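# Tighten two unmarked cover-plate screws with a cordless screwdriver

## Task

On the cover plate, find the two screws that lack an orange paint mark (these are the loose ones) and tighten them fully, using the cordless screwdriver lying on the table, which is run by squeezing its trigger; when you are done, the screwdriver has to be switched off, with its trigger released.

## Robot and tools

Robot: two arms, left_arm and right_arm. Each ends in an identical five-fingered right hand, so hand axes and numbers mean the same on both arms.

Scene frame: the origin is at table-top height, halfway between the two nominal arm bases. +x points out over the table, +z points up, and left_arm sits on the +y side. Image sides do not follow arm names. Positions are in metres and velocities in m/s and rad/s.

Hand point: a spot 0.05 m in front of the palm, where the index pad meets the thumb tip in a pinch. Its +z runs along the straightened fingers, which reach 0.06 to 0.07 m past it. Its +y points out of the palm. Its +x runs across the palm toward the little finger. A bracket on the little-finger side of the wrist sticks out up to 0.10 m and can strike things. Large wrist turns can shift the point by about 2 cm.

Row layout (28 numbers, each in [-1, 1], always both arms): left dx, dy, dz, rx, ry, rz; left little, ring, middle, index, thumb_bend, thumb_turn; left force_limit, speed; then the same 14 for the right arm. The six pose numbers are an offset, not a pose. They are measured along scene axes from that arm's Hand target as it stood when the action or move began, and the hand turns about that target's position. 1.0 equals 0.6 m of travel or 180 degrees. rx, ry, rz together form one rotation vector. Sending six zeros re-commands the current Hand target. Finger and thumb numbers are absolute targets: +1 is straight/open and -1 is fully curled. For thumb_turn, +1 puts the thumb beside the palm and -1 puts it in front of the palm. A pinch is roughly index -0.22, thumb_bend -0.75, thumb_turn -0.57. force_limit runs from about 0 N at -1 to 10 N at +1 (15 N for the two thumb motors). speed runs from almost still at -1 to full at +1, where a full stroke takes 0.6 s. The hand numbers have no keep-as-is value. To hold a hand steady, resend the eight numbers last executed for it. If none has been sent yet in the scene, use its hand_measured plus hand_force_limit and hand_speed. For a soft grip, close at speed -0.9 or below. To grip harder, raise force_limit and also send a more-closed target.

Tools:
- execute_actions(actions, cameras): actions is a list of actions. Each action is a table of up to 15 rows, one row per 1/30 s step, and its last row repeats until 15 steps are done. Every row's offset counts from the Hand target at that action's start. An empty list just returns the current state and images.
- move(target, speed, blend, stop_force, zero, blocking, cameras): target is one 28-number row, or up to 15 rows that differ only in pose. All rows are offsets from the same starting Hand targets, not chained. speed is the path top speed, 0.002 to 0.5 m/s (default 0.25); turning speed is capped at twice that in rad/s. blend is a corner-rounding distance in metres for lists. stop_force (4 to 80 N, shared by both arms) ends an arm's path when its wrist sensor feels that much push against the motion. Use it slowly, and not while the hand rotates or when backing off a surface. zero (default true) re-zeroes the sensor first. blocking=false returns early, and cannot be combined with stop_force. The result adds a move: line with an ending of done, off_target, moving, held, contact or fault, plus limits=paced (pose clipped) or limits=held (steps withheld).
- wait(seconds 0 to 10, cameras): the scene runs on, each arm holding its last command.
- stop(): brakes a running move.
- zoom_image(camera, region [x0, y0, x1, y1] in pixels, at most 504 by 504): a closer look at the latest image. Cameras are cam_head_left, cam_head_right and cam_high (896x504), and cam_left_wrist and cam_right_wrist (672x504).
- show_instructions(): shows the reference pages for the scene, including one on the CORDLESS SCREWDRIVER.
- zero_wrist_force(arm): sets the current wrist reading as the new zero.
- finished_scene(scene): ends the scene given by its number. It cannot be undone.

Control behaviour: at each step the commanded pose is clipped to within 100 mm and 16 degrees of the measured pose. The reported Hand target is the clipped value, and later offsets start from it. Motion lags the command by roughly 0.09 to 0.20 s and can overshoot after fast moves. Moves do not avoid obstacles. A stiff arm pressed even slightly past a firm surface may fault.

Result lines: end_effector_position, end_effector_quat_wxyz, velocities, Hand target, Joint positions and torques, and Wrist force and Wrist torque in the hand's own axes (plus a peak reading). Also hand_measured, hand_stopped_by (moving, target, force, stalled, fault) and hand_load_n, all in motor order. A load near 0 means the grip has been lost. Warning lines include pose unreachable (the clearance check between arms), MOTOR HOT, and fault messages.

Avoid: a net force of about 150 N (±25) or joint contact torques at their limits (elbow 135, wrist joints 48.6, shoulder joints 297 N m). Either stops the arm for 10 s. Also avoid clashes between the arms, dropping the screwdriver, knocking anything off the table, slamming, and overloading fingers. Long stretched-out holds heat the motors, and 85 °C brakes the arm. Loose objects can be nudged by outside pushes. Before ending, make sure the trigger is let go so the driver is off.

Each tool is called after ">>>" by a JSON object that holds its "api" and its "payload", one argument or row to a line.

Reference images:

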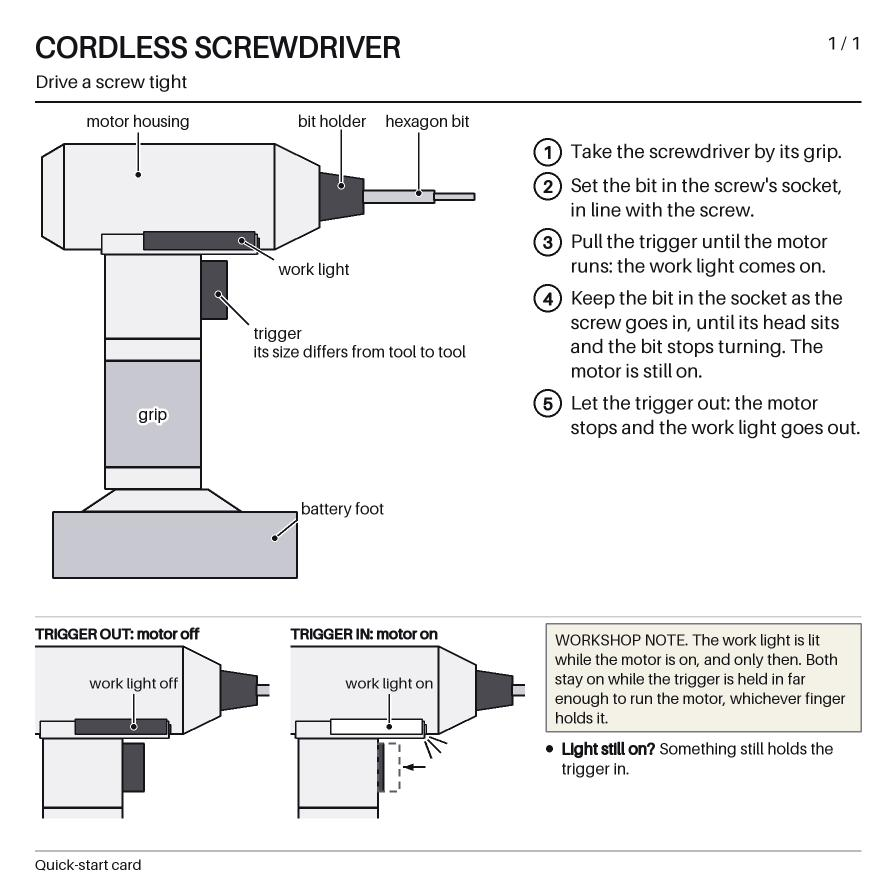

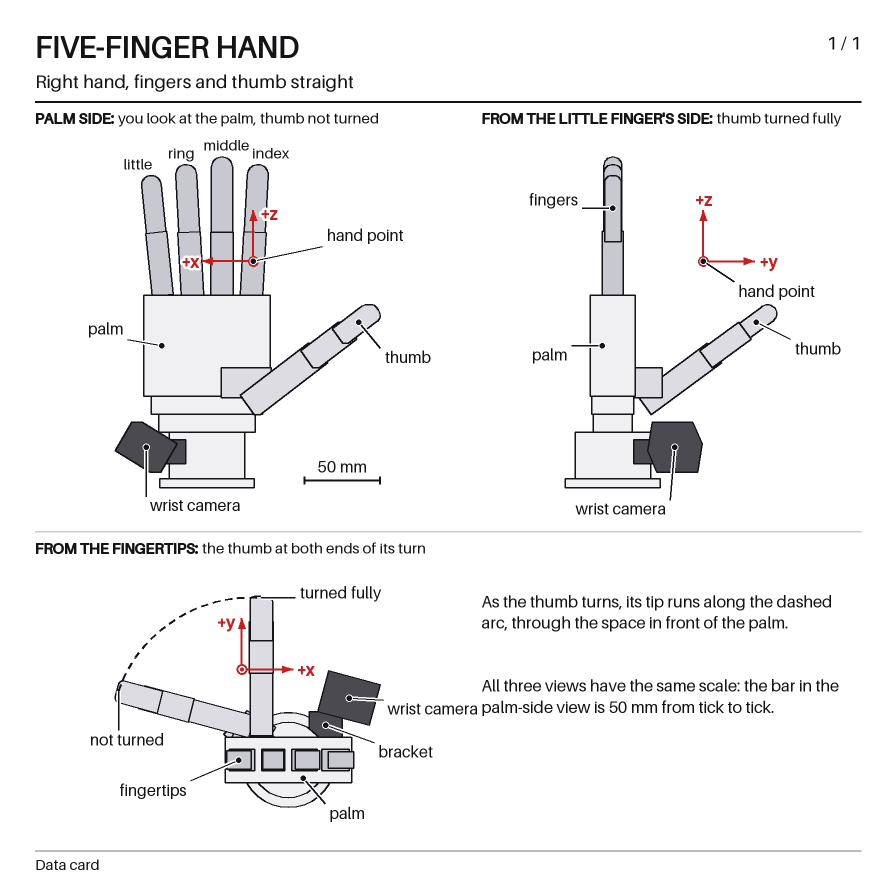

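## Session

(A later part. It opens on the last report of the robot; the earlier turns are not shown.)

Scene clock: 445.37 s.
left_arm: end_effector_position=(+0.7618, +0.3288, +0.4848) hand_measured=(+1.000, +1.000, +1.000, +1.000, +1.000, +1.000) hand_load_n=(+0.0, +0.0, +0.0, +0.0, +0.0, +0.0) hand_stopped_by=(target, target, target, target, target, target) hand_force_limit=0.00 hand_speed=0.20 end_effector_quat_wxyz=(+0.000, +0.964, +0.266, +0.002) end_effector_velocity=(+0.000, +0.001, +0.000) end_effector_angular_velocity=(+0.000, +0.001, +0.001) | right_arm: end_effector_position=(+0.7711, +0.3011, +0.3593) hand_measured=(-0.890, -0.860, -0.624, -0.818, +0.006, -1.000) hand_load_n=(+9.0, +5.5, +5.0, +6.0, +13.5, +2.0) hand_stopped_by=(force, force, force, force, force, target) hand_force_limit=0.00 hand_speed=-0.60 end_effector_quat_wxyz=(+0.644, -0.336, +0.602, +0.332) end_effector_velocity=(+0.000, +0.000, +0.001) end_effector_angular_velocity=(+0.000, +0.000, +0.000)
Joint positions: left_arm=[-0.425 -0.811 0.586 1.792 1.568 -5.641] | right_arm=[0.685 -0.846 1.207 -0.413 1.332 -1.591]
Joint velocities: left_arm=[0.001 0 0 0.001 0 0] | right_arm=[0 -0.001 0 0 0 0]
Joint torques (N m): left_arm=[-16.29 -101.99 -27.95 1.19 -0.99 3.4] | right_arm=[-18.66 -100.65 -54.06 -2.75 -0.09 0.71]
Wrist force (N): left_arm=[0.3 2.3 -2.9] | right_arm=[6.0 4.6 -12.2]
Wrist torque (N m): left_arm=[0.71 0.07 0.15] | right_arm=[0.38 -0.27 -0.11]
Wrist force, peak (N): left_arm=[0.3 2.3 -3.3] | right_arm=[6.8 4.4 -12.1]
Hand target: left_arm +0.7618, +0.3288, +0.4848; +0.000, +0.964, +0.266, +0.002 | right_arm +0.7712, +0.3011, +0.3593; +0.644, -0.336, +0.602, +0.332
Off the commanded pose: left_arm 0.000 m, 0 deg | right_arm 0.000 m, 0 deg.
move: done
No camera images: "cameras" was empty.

>>> {"api": "move", "payload": {
  "target": [
    [0,0,0,0,0,0,1,1,1,1,1,1,0,0.2,0.000072,-0.000443,0,0,0,0,-1,-1,-0.95,-0.9,-0.95,-1,0,-0.6],
    [0,0,0,0,0,0,1,1,1,1,1,1,0,0.2,0.000072,-0.000443,0.000417,0,0,0,-1,-1,-0.95,-0.9,-0.95,-1,0,-0.6],
    [0,0,0,0,0,0,1,1,1,1,1,1,0,0.2,-0.000143,-0.000086,0.000417,0,0,0,-1,-1,-0.95,-0.9,-0.95,-1,0,-0.6],
    [0,0,0,0,0,0,1,1,1,1,1,1,0,0.2,-0.000358,0.000271,0.000417,0,0,0,-1,-1,-0.95,-0.9,-0.95,-1,0,-0.6],
    [0,0,0,0,0,0,1,1,1,1,1,1,0,0.2,-0.000358,0.000271,0,0,0,0,-1,-1,-0.95,-0.9,-0.95,-1,0,-0.6],
    [0,0,0,0,0,0,1,1,1,1,1,1,0,0.2,-0.000358,0.000271,-0.000417,0,0,0,-1,-1,-0.95,-0.9,-0.95,-1,0,-0.6],
    [0,0,0,0,0,0,1,1,1,1,1,1,0,0.2,-0.000143,-0.000086,-0.000417,0,0,0,-1,-1,-0.95,-0.9,-0.95,-1,0,-0.6],
    [0,0,0,0,0,0,1,1,1,1,1,1,0,0.2,0.000072,-0.000443,-0.000417,0,0,0,-1,-1,-0.95,-0.9,-0.95,-1,0,-0.6]
  ],
  "speed": 0.002,
  "stop_force": 14,
  "cameras": ["cam_left_wrist"]
}}

>>> {"api": "zoom_image", "payload": {
  "camera": "cam_left_wrist",
  "region": [440, 70, 480, 100]
}}

Scene clock: 447.70 s.
left_arm: end_effector_position=(+0.7618, +0.3288, +0.4848) hand_measured=(+1.000, +1.000, +1.000, +1.000, +1.000, +1.000) hand_load_n=(+0.0, +0.0, +0.0, +0.0, -0.5, +0.0) hand_stopped_by=(target, target, target, target, target, target) hand_force_limit=0.00 hand_speed=0.20 end_effector_quat_wxyz=(+0.000, +0.964, +0.266, +0.002) end_effector_velocity=(+0.000, +0.000, +0.000) end_effector_angular_velocity=(-0.001, +0.000, +0.001) | right_arm: end_effector_position=(+0.7712, +0.3008, +0.3591) hand_measured=(-0.890, -0.860, -0.624, -0.818, +0.006, -1.000) hand_load_n=(+8.5, +6.0, +5.5, +6.5, +13.5, +2.0) hand_stopped_by=(force, force, force, force, force, target) hand_force_limit=0.00 hand_speed=-0.60 end_effector_quat_wxyz=(+0.644, -0.336, +0.602, +0.332) end_effector_velocity=(+0.000, +0.000, -0.002) end_effector_angular_velocity=(-0.002, +0.002, +0.000)
Joint positions: left_arm=[-0.425 -0.811 0.586 1.792 1.568 -5.641] | right_arm=[0.685 -0.846 1.208 -0.413 1.332 -1.591]
Joint velocities: left_arm=[0 0 0 0 0.001 -0.001] | right_arm=[0 0.001 0 0.001 0 0]
Joint torques (N m): left_arm=[-13.54 -103.18 -28.28 0.87 -0.59 2.9] | right_arm=[-17.88 -121.33 -45.05 -5.59 -0.37 -0.38]
Wrist force (N): left_arm=[0.2 1.8 -3.0] | right_arm=[6.8 2.5 -6.9]
Wrist torque (N m): left_arm=[0.64 0.08 0.13] | right_arm=[0.05 -0.16 -0.01]
Wrist force, peak (N): left_arm=[0.4 2.3 -3.5] | right_arm=[6.4 4.3 -12.6]
Hand target: left_arm +0.7618, +0.3288, +0.4848; +0.000, +0.964, +0.266, +0.002 | right_arm +0.7712, +0.3008, +0.3591; +0.644, -0.336, +0.602, +0.332
Off the commanded pose: left_arm 0.000 m, 0 deg | right_arm 0.000 m, 0 deg.
move: done
Images, in order (width x height): cam_left_wrist 672x504.

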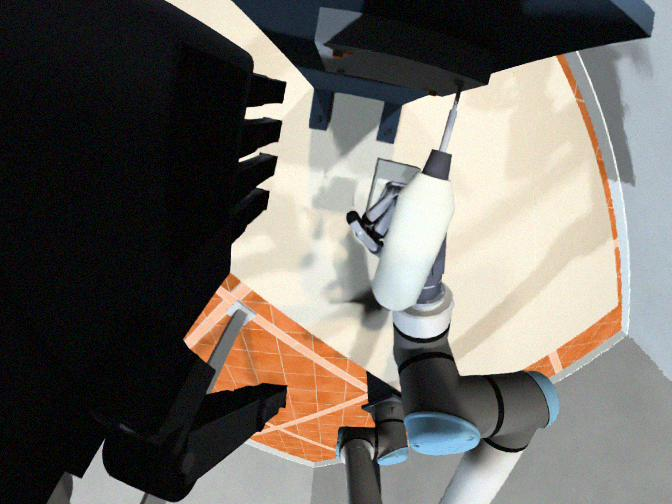

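Scaled by 12.600 from the camera's 672x504 image, which has a finer 960x720 frame.

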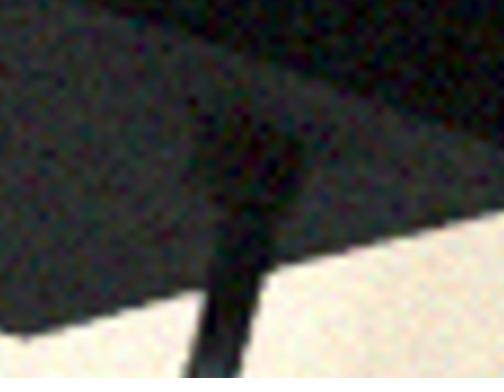

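>>> {"api": "move", "payload": {
  "target": [
    [0,0,0,0,0,0,1,1,1,1,1,1,0,0.2,-0.002857,-0.001717,0,0,0,0,-1,-1,-0.95,-0.9,-0.95,-1,0,-0.6],
    [0,0,0,0,0,0,1,1,1,1,1,1,0,0.2,0.00229,-0.01029,0,0,0,0,-1,-1,-0.95,-0.9,-0.95,-1,0,-0.6]
  ],
  "speed": 0.015,
  "cameras": []
}}

>>> {"api": "move", "payload": {
  "target": [0,0,0,0,0,0,1,1,1,1,1,1,0,0.2,0.00571,0.003433,0,0,0,0,-1,-1,-0.95,-0.9,-0.95,-1,0,-0.6],
  "speed": 0.008,
  "stop_force": 6,
  "cameras": ["cam_left_wrist"]
}}

>>> {"api": "zoom_image", "payload": {
  "camera": "cam_left_wrist",
  "region": [440, 70, 480, 100]
}}

Scene clock: 449.67 s.
left_arm: end_effector_position=(+0.7618, +0.3288, +0.4848) hand_measured=(+1.000, +1.000, +1.000, +1.000, +1.000, +1.000) hand_load_n=(+0.0, +0.0, +0.0, +0.0, +0.0, +0.0) hand_stopped_by=(target, target, target, target, target, target) hand_force_limit=0.00 hand_speed=0.20 end_effector_quat_wxyz=(+0.000, +0.964, +0.266, +0.002) end_effector_velocity=(+0.000, -0.001, +0.000) end_effector_angular_velocity=(+0.000, +0.001, +0.000) | right_arm: end_effector_position=(+0.7726, +0.2945, +0.3591) hand_measured=(-0.890, -0.860, -0.624, -0.818, +0.006, -1.000) hand_load_n=(+8.0, +5.5, +5.5, +8.0, +13.0, +2.5) hand_stopped_by=(force, force, force, force, force, target) hand_force_limit=0.00 hand_speed=-0.60 end_effector_quat_wxyz=(+0.644, -0.336, +0.602, +0.332) end_effector_velocity=(+0.000, +0.000, +0.000) end_effector_angular_velocity=(+0.000, +0.000, +0.000)
Joint positions: left_arm=[-0.425 -0.811 0.586 1.792 1.568 -5.641] | right_arm=[0.679 -0.853 1.22 -0.419 1.326 -1.591]
Joint velocities: left_arm=[-0.001 0 0 0.001 0 0] | right_arm=[0 0 0 0 0 0]
Joint torques (N m): left_arm=[-9.54 -103.31 -31.29 0.86 0.02 3.34] | right_arm=[5.61 -110.37 -49.87 -5.89 0.6 2.12]
Wrist force (N): left_arm=[0.3 1.9 -3.0] | right_arm=[7.0 0.0 -2.3]
Wrist torque (N m): left_arm=[0.65 0.07 0.14] | right_arm=[-0.08 -0.02 0.08]
Wrist force, peak (N): left_arm=[0.4 2.5 -3.3] | right_arm=[6.9 2.7 -7.1]
Hand target: left_arm +0.7618, +0.3288, +0.4848; +0.000, +0.964, +0.266, +0.002 | right_arm +0.7726, +0.2946, +0.3591; +0.644, -0.336, +0.602, +0.332
Off the commanded pose: left_arm 0.000 m, 0 deg | right_arm 0.000 m, 0 deg.
move: done
No camera images: "cameras" was empty.

Scene clock: 451.00 s.
left_arm: end_effector_position=(+0.7618, +0.3288, +0.4848) hand_measured=(+1.000, +1.000, +1.000, +1.000, +1.000, +1.000) hand_load_n=(+0.0, +0.0, +0.0, +0.0, +0.0, +0.0) hand_stopped_by=(target, target, target, target, target, target) hand_force_limit=0.00 hand_speed=0.20 end_effector_quat_wxyz=(+0.000, +0.964, +0.266, +0.002) end_effector_velocity=(+0.000, +0.001, +0.000) end_effector_angular_velocity=(+0.000, +0.000, +0.001) | right_arm: end_effector_position=(+0.7760, +0.2967, +0.3590) hand_measured=(-0.890, -0.860, -0.624, -0.818, +0.006, -1.000) hand_load_n=(+8.0, +6.0, +5.5, +7.5, +13.0, +2.5) hand_stopped_by=(force, force, force, force, force, target) hand_force_limit=0.00 hand_speed=-0.60 end_effector_quat_wxyz=(+0.644, -0.336, +0.602, +0.332) end_effector_velocity=(+0.000, +0.000, +0.000) end_effector_angular_velocity=(+0.001, -0.001, +0.000)
Joint positions: left_arm=[-0.425 -0.811 0.586 1.792 1.568 -5.641] | right_arm=[0.678 -0.846 1.209 -0.414 1.325 -1.591]
Joint velocities: left_arm=[0.001 0 0 0 0 0] | right_arm=[0 0 0 -0.001 0 0]
Joint torques (N m): left_arm=[-12.5 -101.08 -30.92 1.34 0.2 2.82] | right_arm=[-11.79 -123.45 -41.45 -6.77 -0.19 1.93]
Wrist force (N): left_arm=[0.4 2.1 -3.2] | right_arm=[7.0 0.3 -2.1]
Wrist torque (N m): left_arm=[0.71 0.06 0.16] | right_arm=[-0.06 -0.02 0.08]
Wrist force, peak (N): left_arm=[0.5 2.5 -3.3] | right_arm=[7.3 0.1 -2.5]
Hand target: left_arm +0.7618, +0.3288, +0.4848; +0.000, +0.964, +0.266, +0.002 | right_arm +0.7760, +0.2967, +0.3591; +0.644, -0.336, +0.602, +0.332
Off the commanded pose: left_arm 0.000 m, 0 deg | right_arm 0.000 m, 0 deg.
move: done
Images, in order (width x height): cam_left_wrist 672x504.

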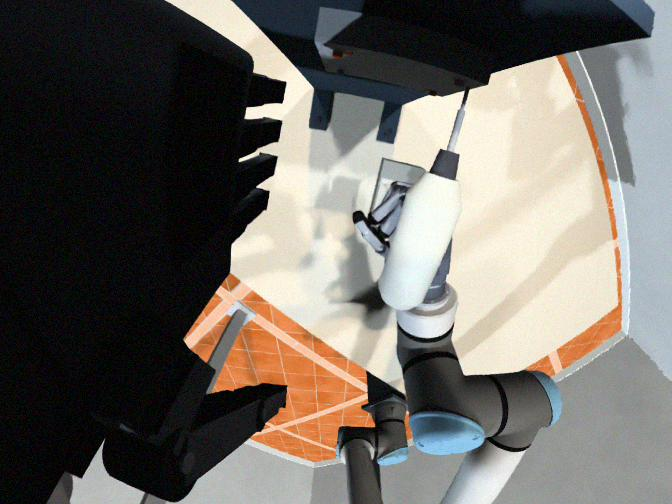

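Scaled by 12.600 from the camera's 672x504 image, which has a finer 960x720 frame.

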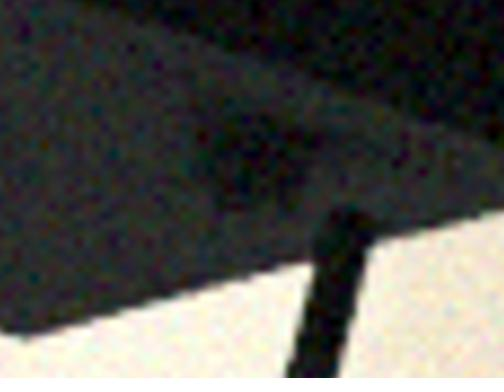

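>>> {"api": "zoom_image", "payload": {
  "camera": "cam_left_wrist",
  "region": [445, 75, 485, 125]
}}

Scaled by 10.080 from the camera's 672x504 image, which has a finer 960x720 frame.

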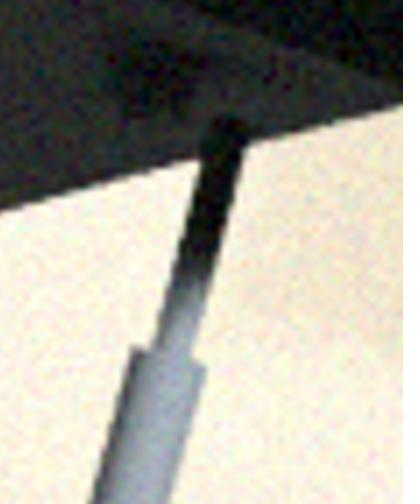

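>>> {"api": "move", "payload": {
  "target": [0,0,0,0,0,0,1,1,1,1,1,1,0,0.2,-0.005157,0.008557,0,0,0,0,-1,-1,-0.95,-0.9,-0.95,-1,0,-0.6],
  "speed": 0.004,
  "stop_force": 4,
  "cameras": ["cam_left_wrist"]
}}

>>> {"api": "zoom_image", "payload": {
  "camera": "cam_left_wrist",
  "region": [440, 70, 480, 100]
}}

Scene clock: 454.30 s.
left_arm: end_effector_position=(+0.7618, +0.3288, +0.4848) hand_measured=(+1.000, +1.000, +1.000, +1.000, +1.000, +1.000) hand_load_n=(+0.0, +0.0, +0.0, +0.0, +0.0, +0.0) hand_stopped_by=(target, target, target, target, target, target) hand_force_limit=0.00 hand_speed=0.20 end_effector_quat_wxyz=(+0.000, +0.964, +0.266, +0.002) end_effector_velocity=(+0.000, +0.001, -0.001) end_effector_angular_velocity=(+0.000, +0.000, +0.000) | right_arm: end_effector_position=(+0.7739, +0.3002, +0.3591) hand_measured=(-0.890, -0.860, -0.624, -0.818, +0.006, -1.000) hand_load_n=(+5.5, +5.0, +3.0, +7.5, +14.0, +4.0) hand_stopped_by=(force, force, force, force, force, target) hand_force_limit=0.00 hand_speed=-0.60 end_effector_quat_wxyz=(+0.644, -0.336, +0.602, +0.332) end_effector_velocity=(+0.000, +0.000, +0.001) end_effector_angular_velocity=(+0.000, -0.001, +0.000)
Joint positions: left_arm=[-0.425 -0.811 0.586 1.792 1.568 -5.641] | right_arm=[0.682 -0.844 1.205 -0.412 1.329 -1.591]
Joint velocities: left_arm=[0.001 0.001 0 -0.001 0 0.001] | right_arm=[0 -0.001 0 0 0 0]
Joint torques (N m): left_arm=[-12.58 -103.33 -32.68 1.8 1.32 2.86] | right_arm=[-10.23 -122.33 -44.08 -6.64 -1.44 -0.06]
Wrist force (N): left_arm=[0.2 1.8 -3.1] | right_arm=[7.8 -2.4 -3.2]
Wrist torque (N m): left_arm=[0.65 0.09 0.13] | right_arm=[0.25 0.04 0.23]
Wrist force, peak (N): left_arm=[0.6 2.4 -3.4] | right_arm=[8.8 -4.1 -3.9]
Hand target: left_arm +0.7618, +0.3288, +0.4848; +0.000, +0.964, +0.266, +0.002 | right_arm +0.7739, +0.3002, +0.3591; +0.644, -0.336, +0.602, +0.332
Off the commanded pose: left_arm 0.000 m, 0 deg | right_arm 0.002 m, 0 deg.
move: contact (right_arm)
Images, in order (width x height): cam_left_wrist 672x504.

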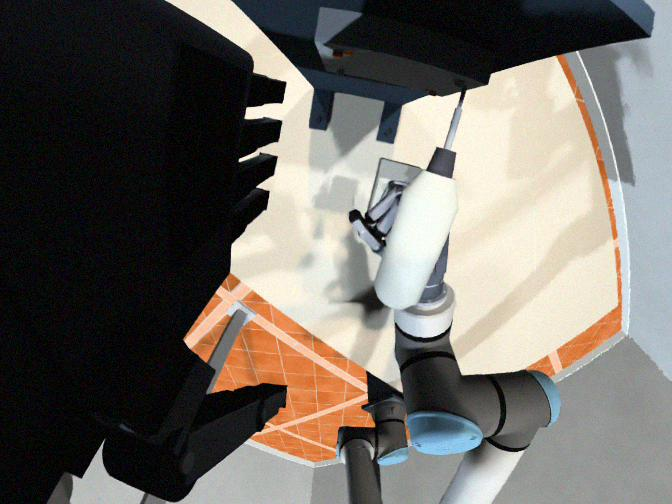

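Scaled by 12.600 from the camera's 672x504 image, which has a finer 960x720 frame.

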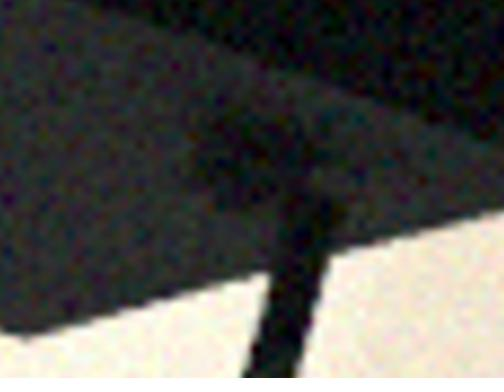

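>>> {"api": "move", "payload": {
  "target": [
    [0,0,0,0,0,0,1,1,1,1,1,1,0,0.2,0.000858,-0.001428,0,0,0,0,-1,-1,-0.95,-0.9,-0.95,-1,0,-0.6],
    [0,0,0,0,0,0,1,1,1,1,1,1,0,0.2,-0.00557,-0.005291,0,0,0,0,-1,-1,-0.95,-0.9,-0.95,-1,0,-0.6],
    [0,0,0,0,0,0,1,1,1,1,1,1,0,0.2,-0.012866,0.00685,0,0,0,0,-1,-1,-0.95,-0.9,-0.95,-1,0,-0.6]
  ],
  "speed": 0.015,
  "cameras": []
}}

>>> {"api": "move", "payload": {
  "target": [0,0,0,0,0,0,1,1,1,1,1,1,0,0.2,0.006428,0.003863,0,0,0,0,-1,-1,-0.95,-0.9,-0.95,-1,0,-0.6],
  "speed": 0.008,
  "stop_force": 6,
  "cameras": []
}}

>>> {"api": "move", "payload": {
  "target": [0,0,0,0,0,0,1,1,1,1,1,1,0,0.2,0.005157,-0.008557,0,0,0,0,-1,-1,-0.95,-0.9,-0.95,-1,0,-0.6],
  "speed": 0.004,
  "stop_force": 4,
  "cameras": ["cam_left_wrist"]
}}

>>> {"api": "zoom_image", "payload": {
  "camera": "cam_left_wrist",
  "region": [440, 70, 480, 100]
}}

Scene clock: 455.90 s.
left_arm: end_effector_position=(+0.7618, +0.3288, +0.4848) hand_measured=(+1.000, +1.000, +1.000, +1.000, +1.000, +1.000) hand_load_n=(+0.0, +0.0, +0.0, +0.0, +0.0, +0.0) hand_stopped_by=(target, target, target, target, target, target) hand_force_limit=0.00 hand_speed=0.20 end_effector_quat_wxyz=(+0.000, +0.964, +0.266, +0.002) end_effector_velocity=(+0.000, +0.000, +0.000) end_effector_angular_velocity=(-0.001, +0.000, +0.001) | right_arm: end_effector_position=(+0.7661, +0.3044, +0.3591) hand_measured=(-0.890, -0.860, -0.624, -0.818, +0.006, -1.000) hand_load_n=(+5.5, +4.5, +3.0, +7.5, +13.5, +4.0) hand_stopped_by=(force, force, force, force, force, target) hand_force_limit=0.00 hand_speed=-0.60 end_effector_quat_wxyz=(+0.644, -0.336, +0.602, +0.332) end_effector_velocity=(+0.000, +0.000, +0.000) end_effector_angular_velocity=(+0.000, +0.000, +0.000)
Joint positions: left_arm=[-0.425 -0.811 0.586 1.792 1.568 -5.641] | right_arm=[0.691 -0.846 1.208 -0.413 1.338 -1.592]
Joint velocities: left_arm=[0 0 0 0 0.001 0] | right_arm=[0 0 0 0 0 0]
Joint torques (N m): left_arm=[-10.37 -100.21 -33.54 2.11 1.07 2.54] | right_arm=[-7.11 -114.66 -44.02 -2.53 0.31 -1.91]
Wrist force (N): left_arm=[0.4 2.0 -3.1] | right_arm=[6.5 0.1 -2.0]
Wrist torque (N m): left_arm=[0.68 0.05 0.15] | right_arm=[-0.08 0.05 0.05]
Wrist force, peak (N): left_arm=[0.4 2.2 -3.4] | right_arm=[8.6 -2.8 -3.7]
Hand target: left_arm +0.7618, +0.3288, +0.4848; +0.000, +0.964, +0.266, +0.002 | right_arm +0.7662, +0.3043, +0.3591; +0.644, -0.336, +0.602, +0.332
Off the commanded pose: left_arm 0.000 m, 0 deg | right_arm 0.000 m, 0 deg.
move: done
No camera images: "cameras" was empty.

Scene clock: 457.50 s.
left_arm: end_effector_position=(+0.7618, +0.3288, +0.4848) hand_measured=(+1.000, +1.000, +1.000, +1.000, +1.000, +1.000) hand_load_n=(+0.0, +0.0, +0.0, +0.0, +0.0, +0.0) hand_stopped_by=(target, target, target, target, target, target) hand_force_limit=0.00 hand_speed=0.20 end_effector_quat_wxyz=(+0.000, +0.964, +0.266, +0.002) end_effector_velocity=(+0.000, +0.000, +0.000) end_effector_angular_velocity=(+0.000, +0.000, +0.000) | right_arm: end_effector_position=(+0.7676, +0.3053, +0.3591) hand_measured=(-0.890, -0.860, -0.624, -0.818, +0.006, -1.000) hand_load_n=(+7.5, +5.5, +3.0, +7.0, +13.5, +2.5) hand_stopped_by=(force, force, force, force, force, target) hand_force_limit=0.00 hand_speed=-0.60 end_effector_quat_wxyz=(+0.644, -0.336, +0.602, +0.332) end_effector_velocity=(+0.000, +0.000, -0.001) end_effector_angular_velocity=(-0.001, +0.001, +0.000)
Joint positions: left_arm=[-0.425 -0.811 0.586 1.792 1.568 -5.641] | right_arm=[0.691 -0.843 1.204 -0.411 1.338 -1.592]
Joint velocities: left_arm=[0 0.001 0 0 0 0] | right_arm=[0 0.001 0 0 0 0]
Joint torques (N m): left_arm=[-11.11 -101.41 -33.35 1.47 0.44 2.63] | right_arm=[13.77 -122 -42.39 -6.26 2.49 -1.48]
Wrist force (N): left_arm=[0.2 2.1 -3.1] | right_arm=[6.5 1.2 -3.8]
Wrist torque (N m): left_arm=[0.69 0.09 0.14] | right_arm=[0.02 -0.11 0.03]
Wrist force, peak (N): left_arm=[0.6 2.3 -3.2] | right_arm=[5.7 3.5 -11.5]
Hand target: left_arm +0.7618, +0.3288, +0.4848; +0.000, +0.964, +0.266, +0.002 | right_arm +0.7676, +0.3053, +0.3591; +0.644, -0.336, +0.602, +0.332
Off the commanded pose: left_arm 0.000 m, 0 deg | right_arm 0.003 m, 0 deg.
move: contact (right_arm)
No camera images: "cameras" was empty.

Scene clock: 459.63 s.
left_arm: end_effector_position=(+0.7618, +0.3288, +0.4848) hand_measured=(+1.000, +1.000, +1.000, +1.000, +1.000, +1.000) hand_load_n=(+0.0, +0.0, +0.0, +0.0, +0.0, +0.0) hand_stopped_by=(target, target, target, target, target, target) hand_force_limit=0.00 hand_speed=0.20 end_effector_quat_wxyz=(+0.000, +0.964, +0.266, +0.002) end_effector_velocity=(+0.000, +0.000, +0.000) end_effector_angular_velocity=(+0.000, +0.000, -0.001) | right_arm: end_effector_position=(+0.7707, +0.3001, +0.3591) hand_measured=(-0.890, -0.860, -0.624, -0.818, +0.006, -1.000) hand_load_n=(+7.5, +5.5, +3.0, +7.5, +13.0, +3.0) hand_stopped_by=(force, force, force, force, force, target) hand_force_limit=0.00 hand_speed=-0.60 end_effector_quat_wxyz=(+0.644, -0.336, +0.602, +0.332) end_effector_velocity=(+0.000, +0.000, +0.000) end_effector_angular_velocity=(+0.000, +0.000, +0.000)
Joint positions: left_arm=[-0.425 -0.811 0.586 1.792 1.568 -5.641] | right_arm=[0.685 -0.847 1.211 -0.414 1.331 -1.591]
Joint velocities: left_arm=[0 0 0 0.001 0 0] | right_arm=[0 0.001 0 -0.001 0 0]
Joint torques (N m): left_arm=[-11.86 -100.91 -34.3 2.95 0.5 2.02] | right_arm=[-1.41 -114.97 -48.51 -5.55 0.6 2.03]
Wrist force (N): left_arm=[0.2 2.1 -3.2] | right_arm=[6.8 0.2 -2.3]
Wrist torque (N m): left_arm=[0.71 0.08 0.14] | right_arm=[-0.05 0.01 0.07]
Wrist force, peak (N): left_arm=[0.5 2.2 -3.4] | right_arm=[6.8 0.6 -3.7]
Hand target: left_arm +0.7618, +0.3288, +0.4848; +0.000, +0.964, +0.266, +0.002 | right_arm +0.7707, +0.3002, +0.3591; +0.644, -0.336, +0.602, +0.332
Off the commanded pose: left_arm 0.000 m, 0 deg | right_arm 0.000 m, 0 deg.
move: done
Images, in order (width x height): cam_left_wrist 672x504.

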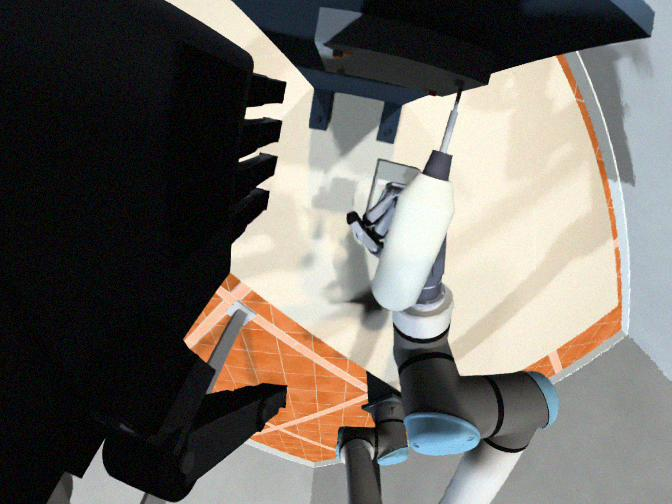

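Scaled by 12.600 from the camera's 672x504 image, which has a finer 960x720 frame.

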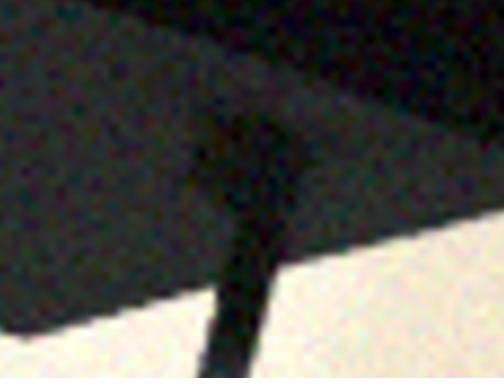

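>>> {"api": "execute_actions", "payload": {
  "actions": []
}}

Scene clock: 459.87 s.
left_arm: end_effector_position=(+0.7618, +0.3288, +0.4848) hand_measured=(+1.000, +1.000, +1.000, +1.000, +1.000, +1.000) hand_load_n=(+0.0, +0.0, +0.0, +0.0, +0.0, +0.0) hand_stopped_by=(target, target, target, target, target, target) hand_force_limit=0.00 hand_speed=0.20 end_effector_quat_wxyz=(+0.000, +0.964, +0.266, +0.002) end_effector_velocity=(+0.000, +0.001, +0.000) end_effector_angular_velocity=(-0.001, +0.000, +0.001) | right_arm: end_effector_position=(+0.7707, +0.3001, +0.3591) hand_measured=(-0.890, -0.860, -0.624, -0.818, +0.006, -1.000) hand_load_n=(+7.5, +5.5, +3.0, +7.5, +13.5, +3.0) hand_stopped_by=(force, force, force, force, force, target) hand_force_limit=0.00 hand_speed=-0.60 end_effector_quat_wxyz=(+0.644, -0.336, +0.602, +0.332) end_effector_velocity=(+0.000, +0.000, +0.000) end_effector_angular_velocity=(+0.000, +0.000, +0.000)
Joint positions: left_arm=[-0.425 -0.811 0.586 1.792 1.568 -5.641] | right_arm=[0.685 -0.847 1.211 -0.414 1.331 -1.591]
Joint velocities: left_arm=[0.001 0 0 0 0.001 0] | right_arm=[0 0.001 0 0 0 0]
Joint torques (N m): left_arm=[-10.75 -100.83 -35.54 2.57 0.56 2.39] | right_arm=[2.12 -112.76 -51.07 -4.81 0.96 1.8]
Wrist force (N): left_arm=[-0.1 1.6 -3.2] | right_arm=[6.7 0.1 -2.0]
Wrist torque (N m): left_arm=[0.62 0.13 0.11] | right_arm=[-0.09 0.01 0.06]
Wrist force, peak (N): left_arm=[0.3 2.1 -3.3] | right_arm=[7.1 0.0 -2.2]
Hand target: left_arm +0.7618, +0.3288, +0.4848; +0.000, +0.964, +0.266, +0.002 | right_arm +0.7707, +0.3002, +0.3591; +0.644, -0.336, +0.602, +0.332
Off the commanded pose: left_arm 0.000 m, 0 deg | right_arm 0.000 m, 0 deg.

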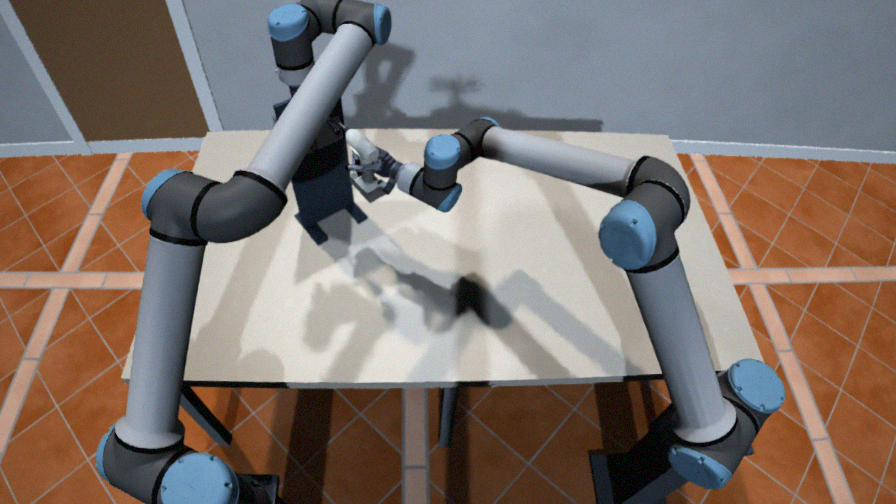

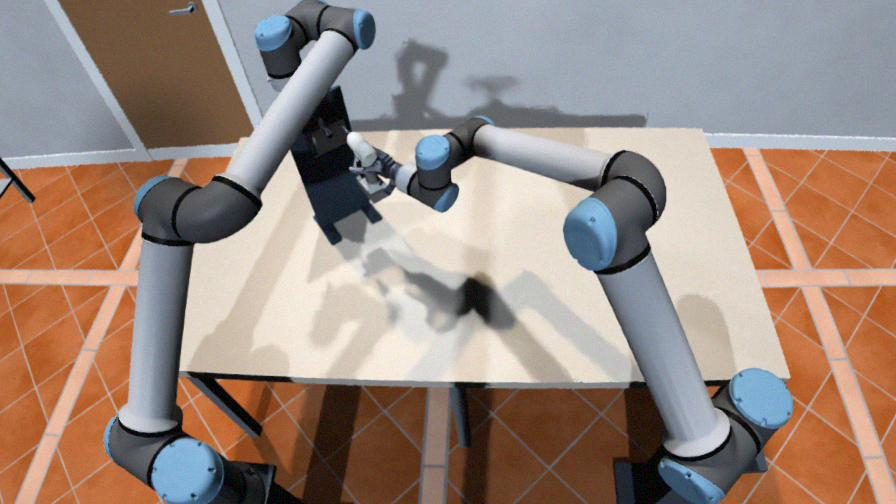

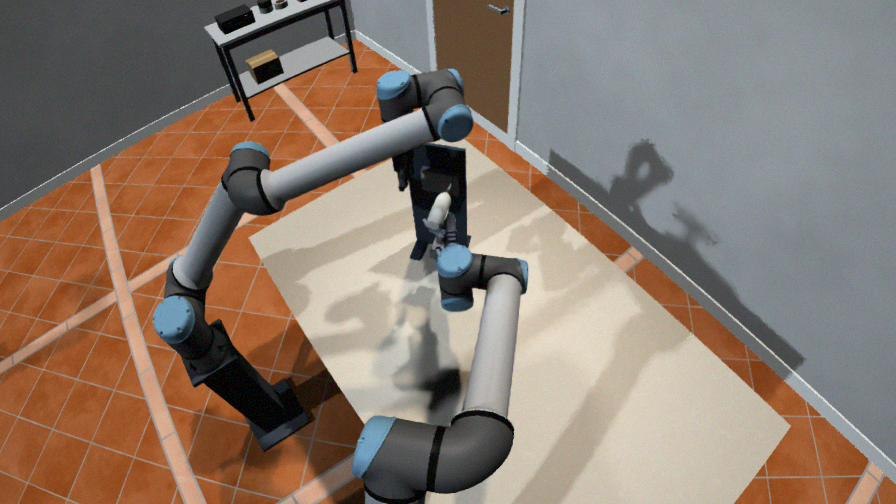

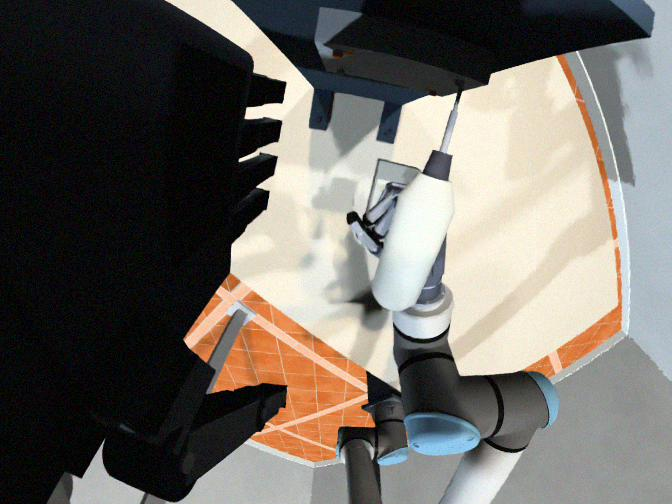

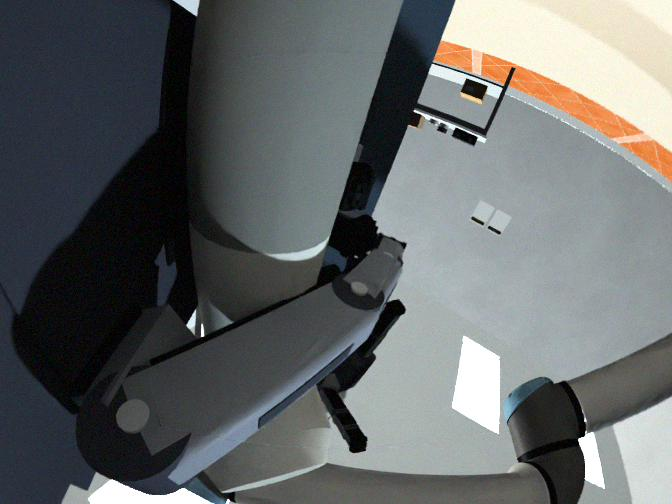

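>>> {"api": "zoom_image", "payload": {
  "camera": "cam_left_wrist",
  "region": [280, 0, 520, 150]
}}

>>> {"api": "zoom_image", "payload": {
  "camera": "cam_high",
  "region": [380, 130, 500, 270]
}}

>>> {"api": "zoom_image", "payload": {
  "camera": "cam_head_right",
  "region": [270, 70, 410, 250]
}}

Scaled by 2.100 from the camera's 672x504 image, which has a finer 960x720 frame.

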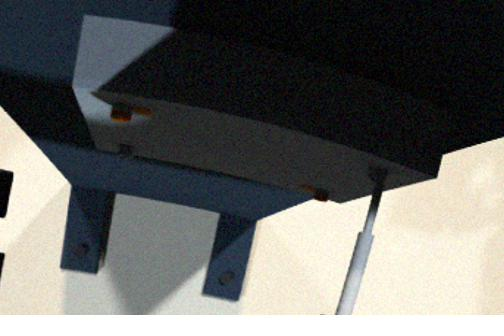

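Scaled by 3.600.

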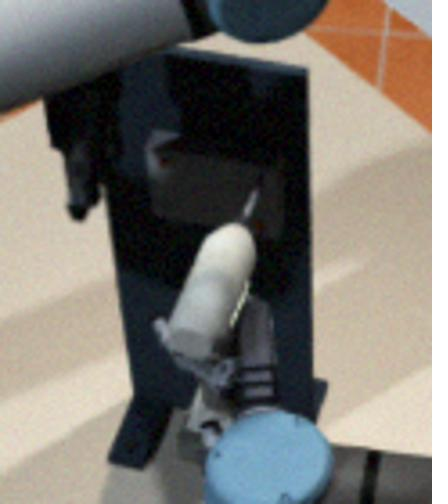

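Scaled by 2.800.

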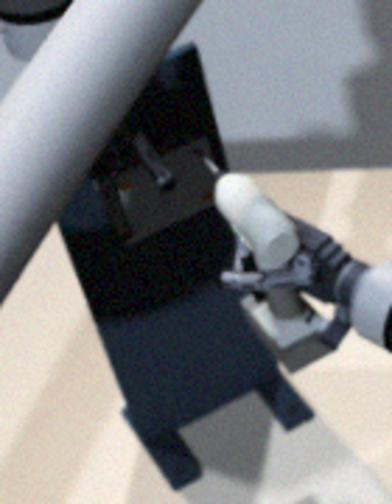

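>>> {"api": "move", "payload": {
  "target": [
    [0,0,0,0,0,0,1,1,1,1,1,1,0,0.2,-0.004285,-0.002575,0,0,0,0,-1,-1,-0.95,-0.9,-0.95,-1,0,-0.6],
    [0,0,0,0,0,0,1,1,1,1,1,1,0,0.2,0.000867,-0.011145,0,0,0,0,-1,-1,-0.95,-0.9,-0.95,-1,0,-0.6]
  ],
  "speed": 0.02,
  "cameras": []
}}

>>> {"api": "move", "payload": {
  "target": [0,0,0,0,0,0,1,1,1,1,1,1,0,0.2,0.01714,0.0103,0,0,0,0,-1,-1,-0.95,-0.9,-0.95,-1,0,-0.6],
  "speed": 0.007,
  "stop_force": 6,
  "cameras": ["cam_left_wrist"]
}}

>>> {"api": "zoom_image", "payload": {
  "camera": "cam_left_wrist",
  "region": [440, 70, 480, 100]
}}

Scene clock: 461.63 s.
left_arm: end_effector_position=(+0.7618, +0.3288, +0.4848) hand_measured=(+1.000, +1.000, +1.000, +1.000, +1.000, +1.000) hand_load_n=(+0.0, +0.0, +0.0, +0.0, +0.0, +0.0) hand_stopped_by=(target, target, target, target, target, target) hand_force_limit=0.00 hand_speed=0.20 end_effector_quat_wxyz=(+0.000, +0.964, +0.266, +0.002) end_effector_velocity=(+0.000, +0.000, -0.001) end_effector_angular_velocity=(+0.001, +0.001, -0.001) | right_arm: end_effector_position=(+0.7712, +0.2934, +0.3590) hand_measured=(-0.890, -0.860, -0.624, -0.818, +0.006, -1.000) hand_load_n=(+7.5, +6.0, +3.0, +7.5, +13.0, +3.0) hand_stopped_by=(force, force, force, force, force, target) hand_force_limit=0.00 hand_speed=-0.60 end_effector_quat_wxyz=(+0.644, -0.336, +0.602, +0.332) end_effector_velocity=(+0.000, +0.000, +0.002) end_effector_angular_velocity=(+0.001, -0.001, -0.001)
Joint positions: left_arm=[-0.425 -0.811 0.586 1.792 1.568 -5.641] | right_arm=[0.679 -0.856 1.225 -0.421 1.326 -1.591]
Joint velocities: left_arm=[0 0.001 0 0 0 0.001] | right_arm=[0 -0.002 -0.001 0.001 0.001 0]
Joint torques (N m): left_arm=[-12.26 -100.55 -35.95 2.51 0.51 2.41] | right_arm=[9.28 -109.96 -50.43 -5.44 0.78 2.09]
Wrist force (N): left_arm=[0.3 2.0 -3.4] | right_arm=[7.3 0.2 -2.3]
Wrist torque (N m): left_arm=[0.69 0.08 0.15] | right_arm=[-0.06 -0.06 0.09]
Wrist force, peak (N): left_arm=[0.3 2.0 -3.6] | right_arm=[7.3 -0.4 -2.2]
Hand target: left_arm +0.7618, +0.3288, +0.4848; +0.000, +0.964, +0.266, +0.002 | right_arm +0.7712, +0.2935, +0.3591; +0.644, -0.336, +0.602, +0.332
Off the commanded pose: left_arm 0.000 m, 0 deg | right_arm 0.000 m, 0 deg.
move: done
No camera images: "cameras" was empty.

Scene clock: 463.83 s.
left_arm: end_effector_position=(+0.7618, +0.3288, +0.4848) hand_measured=(+1.000, +1.000, +1.000, +1.000, +1.000, +1.000) hand_load_n=(+0.0, +0.0, +0.0, +0.0, +0.0, +0.0) hand_stopped_by=(target, target, target, target, target, target) hand_force_limit=0.00 hand_speed=0.20 end_effector_quat_wxyz=(+0.000, +0.964, +0.266, +0.002) end_effector_velocity=(+0.000, +0.000, +0.000) end_effector_angular_velocity=(+0.001, -0.001, -0.001) | right_arm: end_effector_position=(+0.7782, +0.2977, +0.3591) hand_measured=(-0.890, -0.860, -0.624, -0.818, +0.006, -1.000) hand_load_n=(+7.5, +5.5, +3.0, +7.0, +13.0, +2.5) hand_stopped_by=(force, force, force, force, force, target) hand_force_limit=0.00 hand_speed=-0.60 end_effector_quat_wxyz=(+0.644, -0.336, +0.602, +0.332) end_effector_velocity=(+0.000, +0.000, +0.001) end_effector_angular_velocity=(+0.000, +0.000, +0.000)
Joint positions: left_arm=[-0.425 -0.811 0.586 1.792 1.568 -5.641] | right_arm=[0.677 -0.843 1.203 -0.411 1.324 -1.591]
Joint velocities: left_arm=[-0.001 0 0 -0.001 -0.001 0.001] | right_arm=[0 -0.001 0 0 0 0]
Joint torques (N m): left_arm=[-11.38 -102.23 -37.53 2.43 0.93 2.16] | right_arm=[1.39 -123.04 -43.46 -6.81 2.92 1.98]
Wrist force (N): left_arm=[0.4 2.0 -3.3] | right_arm=[7.5 2.5 -5.2]
Wrist torque (N m): left_arm=[0.69 0.07 0.15] | right_arm=[-0.01 -0.02 0.06]
Wrist force, peak (N): left_arm=[0.4 2.2 -3.7] | right_arm=[8.3 5.7 -12.9]
Hand target: left_arm +0.7618, +0.3288, +0.4848; +0.000, +0.964, +0.266, +0.002 | right_arm +0.7782, +0.2977, +0.3591; +0.644, -0.336, +0.602, +0.332
Off the commanded pose: left_arm 0.000 m, 0 deg | right_arm 0.004 m, 0 deg.
move: contact (right_arm)
Images, in order (width x height): cam_left_wrist 672x504.

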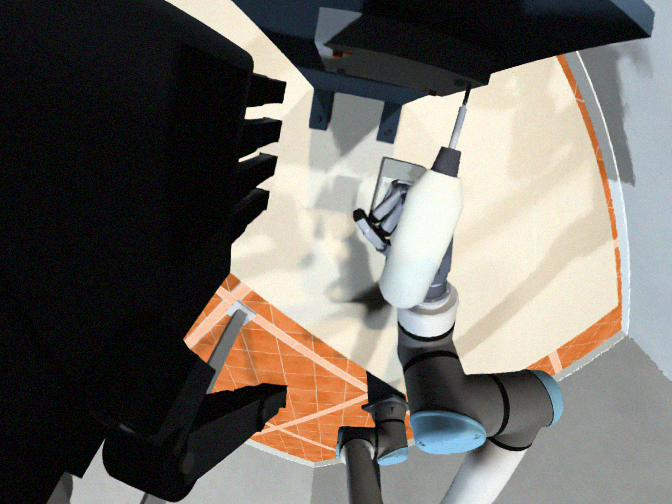

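Scaled by 12.600 from the camera's 672x504 image, which has a finer 960x720 frame.

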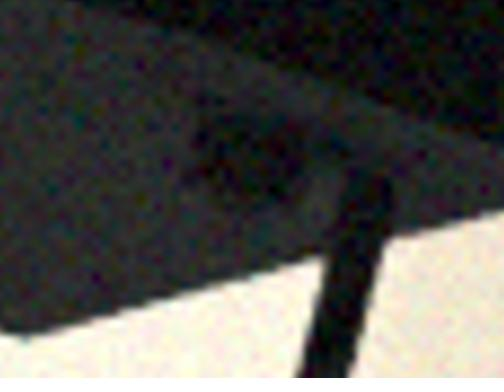

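>>> {"api": "move", "payload": {
  "target": [
    [0,0,0,0,0,0,1,1,1,1,1,1,0,0.2,-0.010285,-0.00618,0,0,0,0,-1,-1,-0.95,-0.9,-0.95,-1,0,-0.6],
    [0,0,0,0,0,0,1,1,1,1,1,1,0,0.2,-0.015435,0.00239,0,0,0,0,-1,-1,-0.95,-0.9,-0.95,-1,0,-0.6]
  ],
  "speed": 0.02,
  "cameras": []
}}

>>> {"api": "move", "payload": {
  "target": [0,0,0,0,0,0,1,1,1,1,1,1,0,0.2,0,0,0,0,0,0,-0.98,-0.98,-0.93,-0.92,-0.97,-0.99,0.6,-0.9],
  "cameras": ["cam_left_wrist"]
}}

>>> {"api": "zoom_image", "payload": {
  "camera": "cam_left_wrist",
  "region": [440, 70, 480, 100]
}}

Scene clock: 465.57 s.
left_arm: end_effector_position=(+0.7618, +0.3288, +0.4848) hand_measured=(+1.000, +1.000, +1.000, +1.000, +1.000, +1.000) hand_load_n=(+0.5, +0.0, +0.0, +0.0, +0.0, +0.0) hand_stopped_by=(target, target, target, target, target, target) hand_force_limit=0.00 hand_speed=0.20 end_effector_quat_wxyz=(+0.000, +0.964, +0.266, +0.002) end_effector_velocity=(+0.000, +0.000, +0.000) end_effector_angular_velocity=(+0.000, +0.000, +0.001) | right_arm: end_effector_position=(+0.7688, +0.2993, +0.3591) hand_measured=(-0.890, -0.860, -0.624, -0.818, +0.006, -1.000) hand_load_n=(+7.5, +5.5, +3.5, +7.5, +13.5, +3.0) hand_stopped_by=(force, force, force, force, force, target) hand_force_limit=0.00 hand_speed=-0.60 end_effector_quat_wxyz=(+0.644, -0.336, +0.602, +0.332) end_effector_velocity=(+0.000, +0.000, +0.000) end_effector_angular_velocity=(-0.001, +0.000, +0.000)
Joint positions: left_arm=[-0.425 -0.811 0.586 1.792 1.568 -5.641] | right_arm=[0.685 -0.85 1.216 -0.417 1.332 -1.591]
Joint velocities: left_arm=[0 0 0 -0.001 0 -0.001] | right_arm=[0 0 0 0 -0.001 0]
Joint torques (N m): left_arm=[-8.44 -99.07 -38.03 2.71 0.67 2.01] | right_arm=[-12.43 -114.29 -43.3 -2.72 -0.02 -1.87]
Wrist force (N): left_arm=[0.5 2.0 -3.2] | right_arm=[6.7 0.0 -2.3]
Wrist torque (N m): left_arm=[0.69 0.05 0.15] | right_arm=[-0.07 0.02 0.06]
Wrist force, peak (N): left_arm=[0.4 2.0 -3.4] | right_arm=[7.7 2.3 -5.5]
Hand target: left_arm +0.7618, +0.3288, +0.4848; +0.000, +0.964, +0.266, +0.002 | right_arm +0.7689, +0.2991, +0.3591; +0.644, -0.336, +0.602, +0.332
Off the commanded pose: left_arm 0.000 m, 0 deg | right_arm 0.000 m, 0 deg.
move: done
No camera images: "cameras" was empty.

Scene clock: 466.27 s.
left_arm: end_effector_position=(+0.7618, +0.3288, +0.4848) hand_measured=(+1.000, +1.000, +1.000, +1.000, +1.000, +1.000) hand_load_n=(+0.0, +0.0, +0.0, -0.5, +0.0, +0.0) hand_stopped_by=(target, target, target, target, target, target) hand_force_limit=0.00 hand_speed=0.20 end_effector_quat_wxyz=(+0.000, +0.964, +0.266, +0.002) end_effector_velocity=(+0.000, +0.000, +0.000) end_effector_angular_velocity=(+0.000, -0.001, +0.002) | right_arm: end_effector_position=(+0.7689, +0.2991, +0.3590) hand_measured=(-0.892, -0.868, -0.638, -0.820, +0.006, -0.990) hand_load_n=(+8.5, +9.0, +7.5, +9.0, +13.0, +0.5) hand_stopped_by=(force, force, force, force, force, target) hand_force_limit=0.60 hand_speed=-0.90 end_effector_quat_wxyz=(+0.644, -0.336, +0.602, +0.332) end_effector_velocity=(+0.000, +0.000, +0.001) end_effector_angular_velocity=(+0.001, -0.001, +0.000)
Joint positions: left_arm=[-0.425 -0.811 0.586 1.792 1.568 -5.641] | right_arm=[0.685 -0.85 1.216 -0.417 1.332 -1.591]
Joint velocities: left_arm=[0 -0.001 0 0 0 -0.001] | right_arm=[0 0 0 -0.001 0 0]
Joint torques (N m): left_arm=[-14.41 -99.29 -36.99 2.49 0.9 1.48] | right_arm=[-15.16 -120.31 -41.49 -6.65 -1.32 -1.94]
Wrist force (N): left_arm=[0.4 2.0 -3.5] | right_arm=[6.8 0.3 -1.9]
Wrist torque (N m): left_arm=[0.70 0.07 0.15] | right_arm=[-0.05 0.00 0.07]
Wrist force, peak (N): left_arm=[0.2 2.2 -3.6] | right_arm=[7.3 0.4 -2.2]
Hand target: left_arm +0.7618, +0.3288, +0.4848; +0.000, +0.964, +0.266, +0.002 | right_arm +0.7689, +0.2991, +0.3591; +0.644, -0.336, +0.602, +0.332
Off the commanded pose: left_arm 0.000 m, 0 deg | right_arm 0.000 m, 0 deg.
move: done
Images, in order (width x height): cam_left_wrist 672x504.

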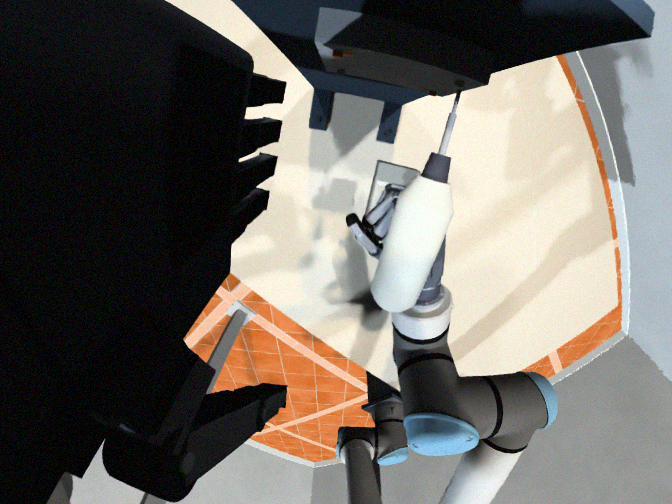

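Scaled by 12.600 from the camera's 672x504 image, which has a finer 960x720 frame.

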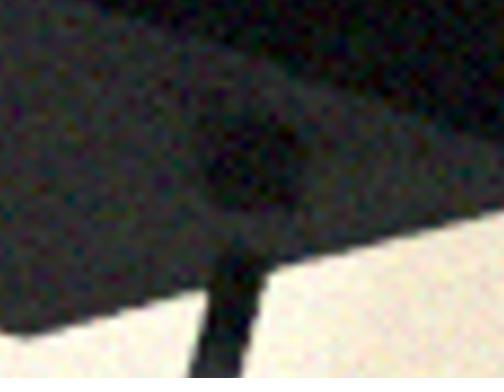

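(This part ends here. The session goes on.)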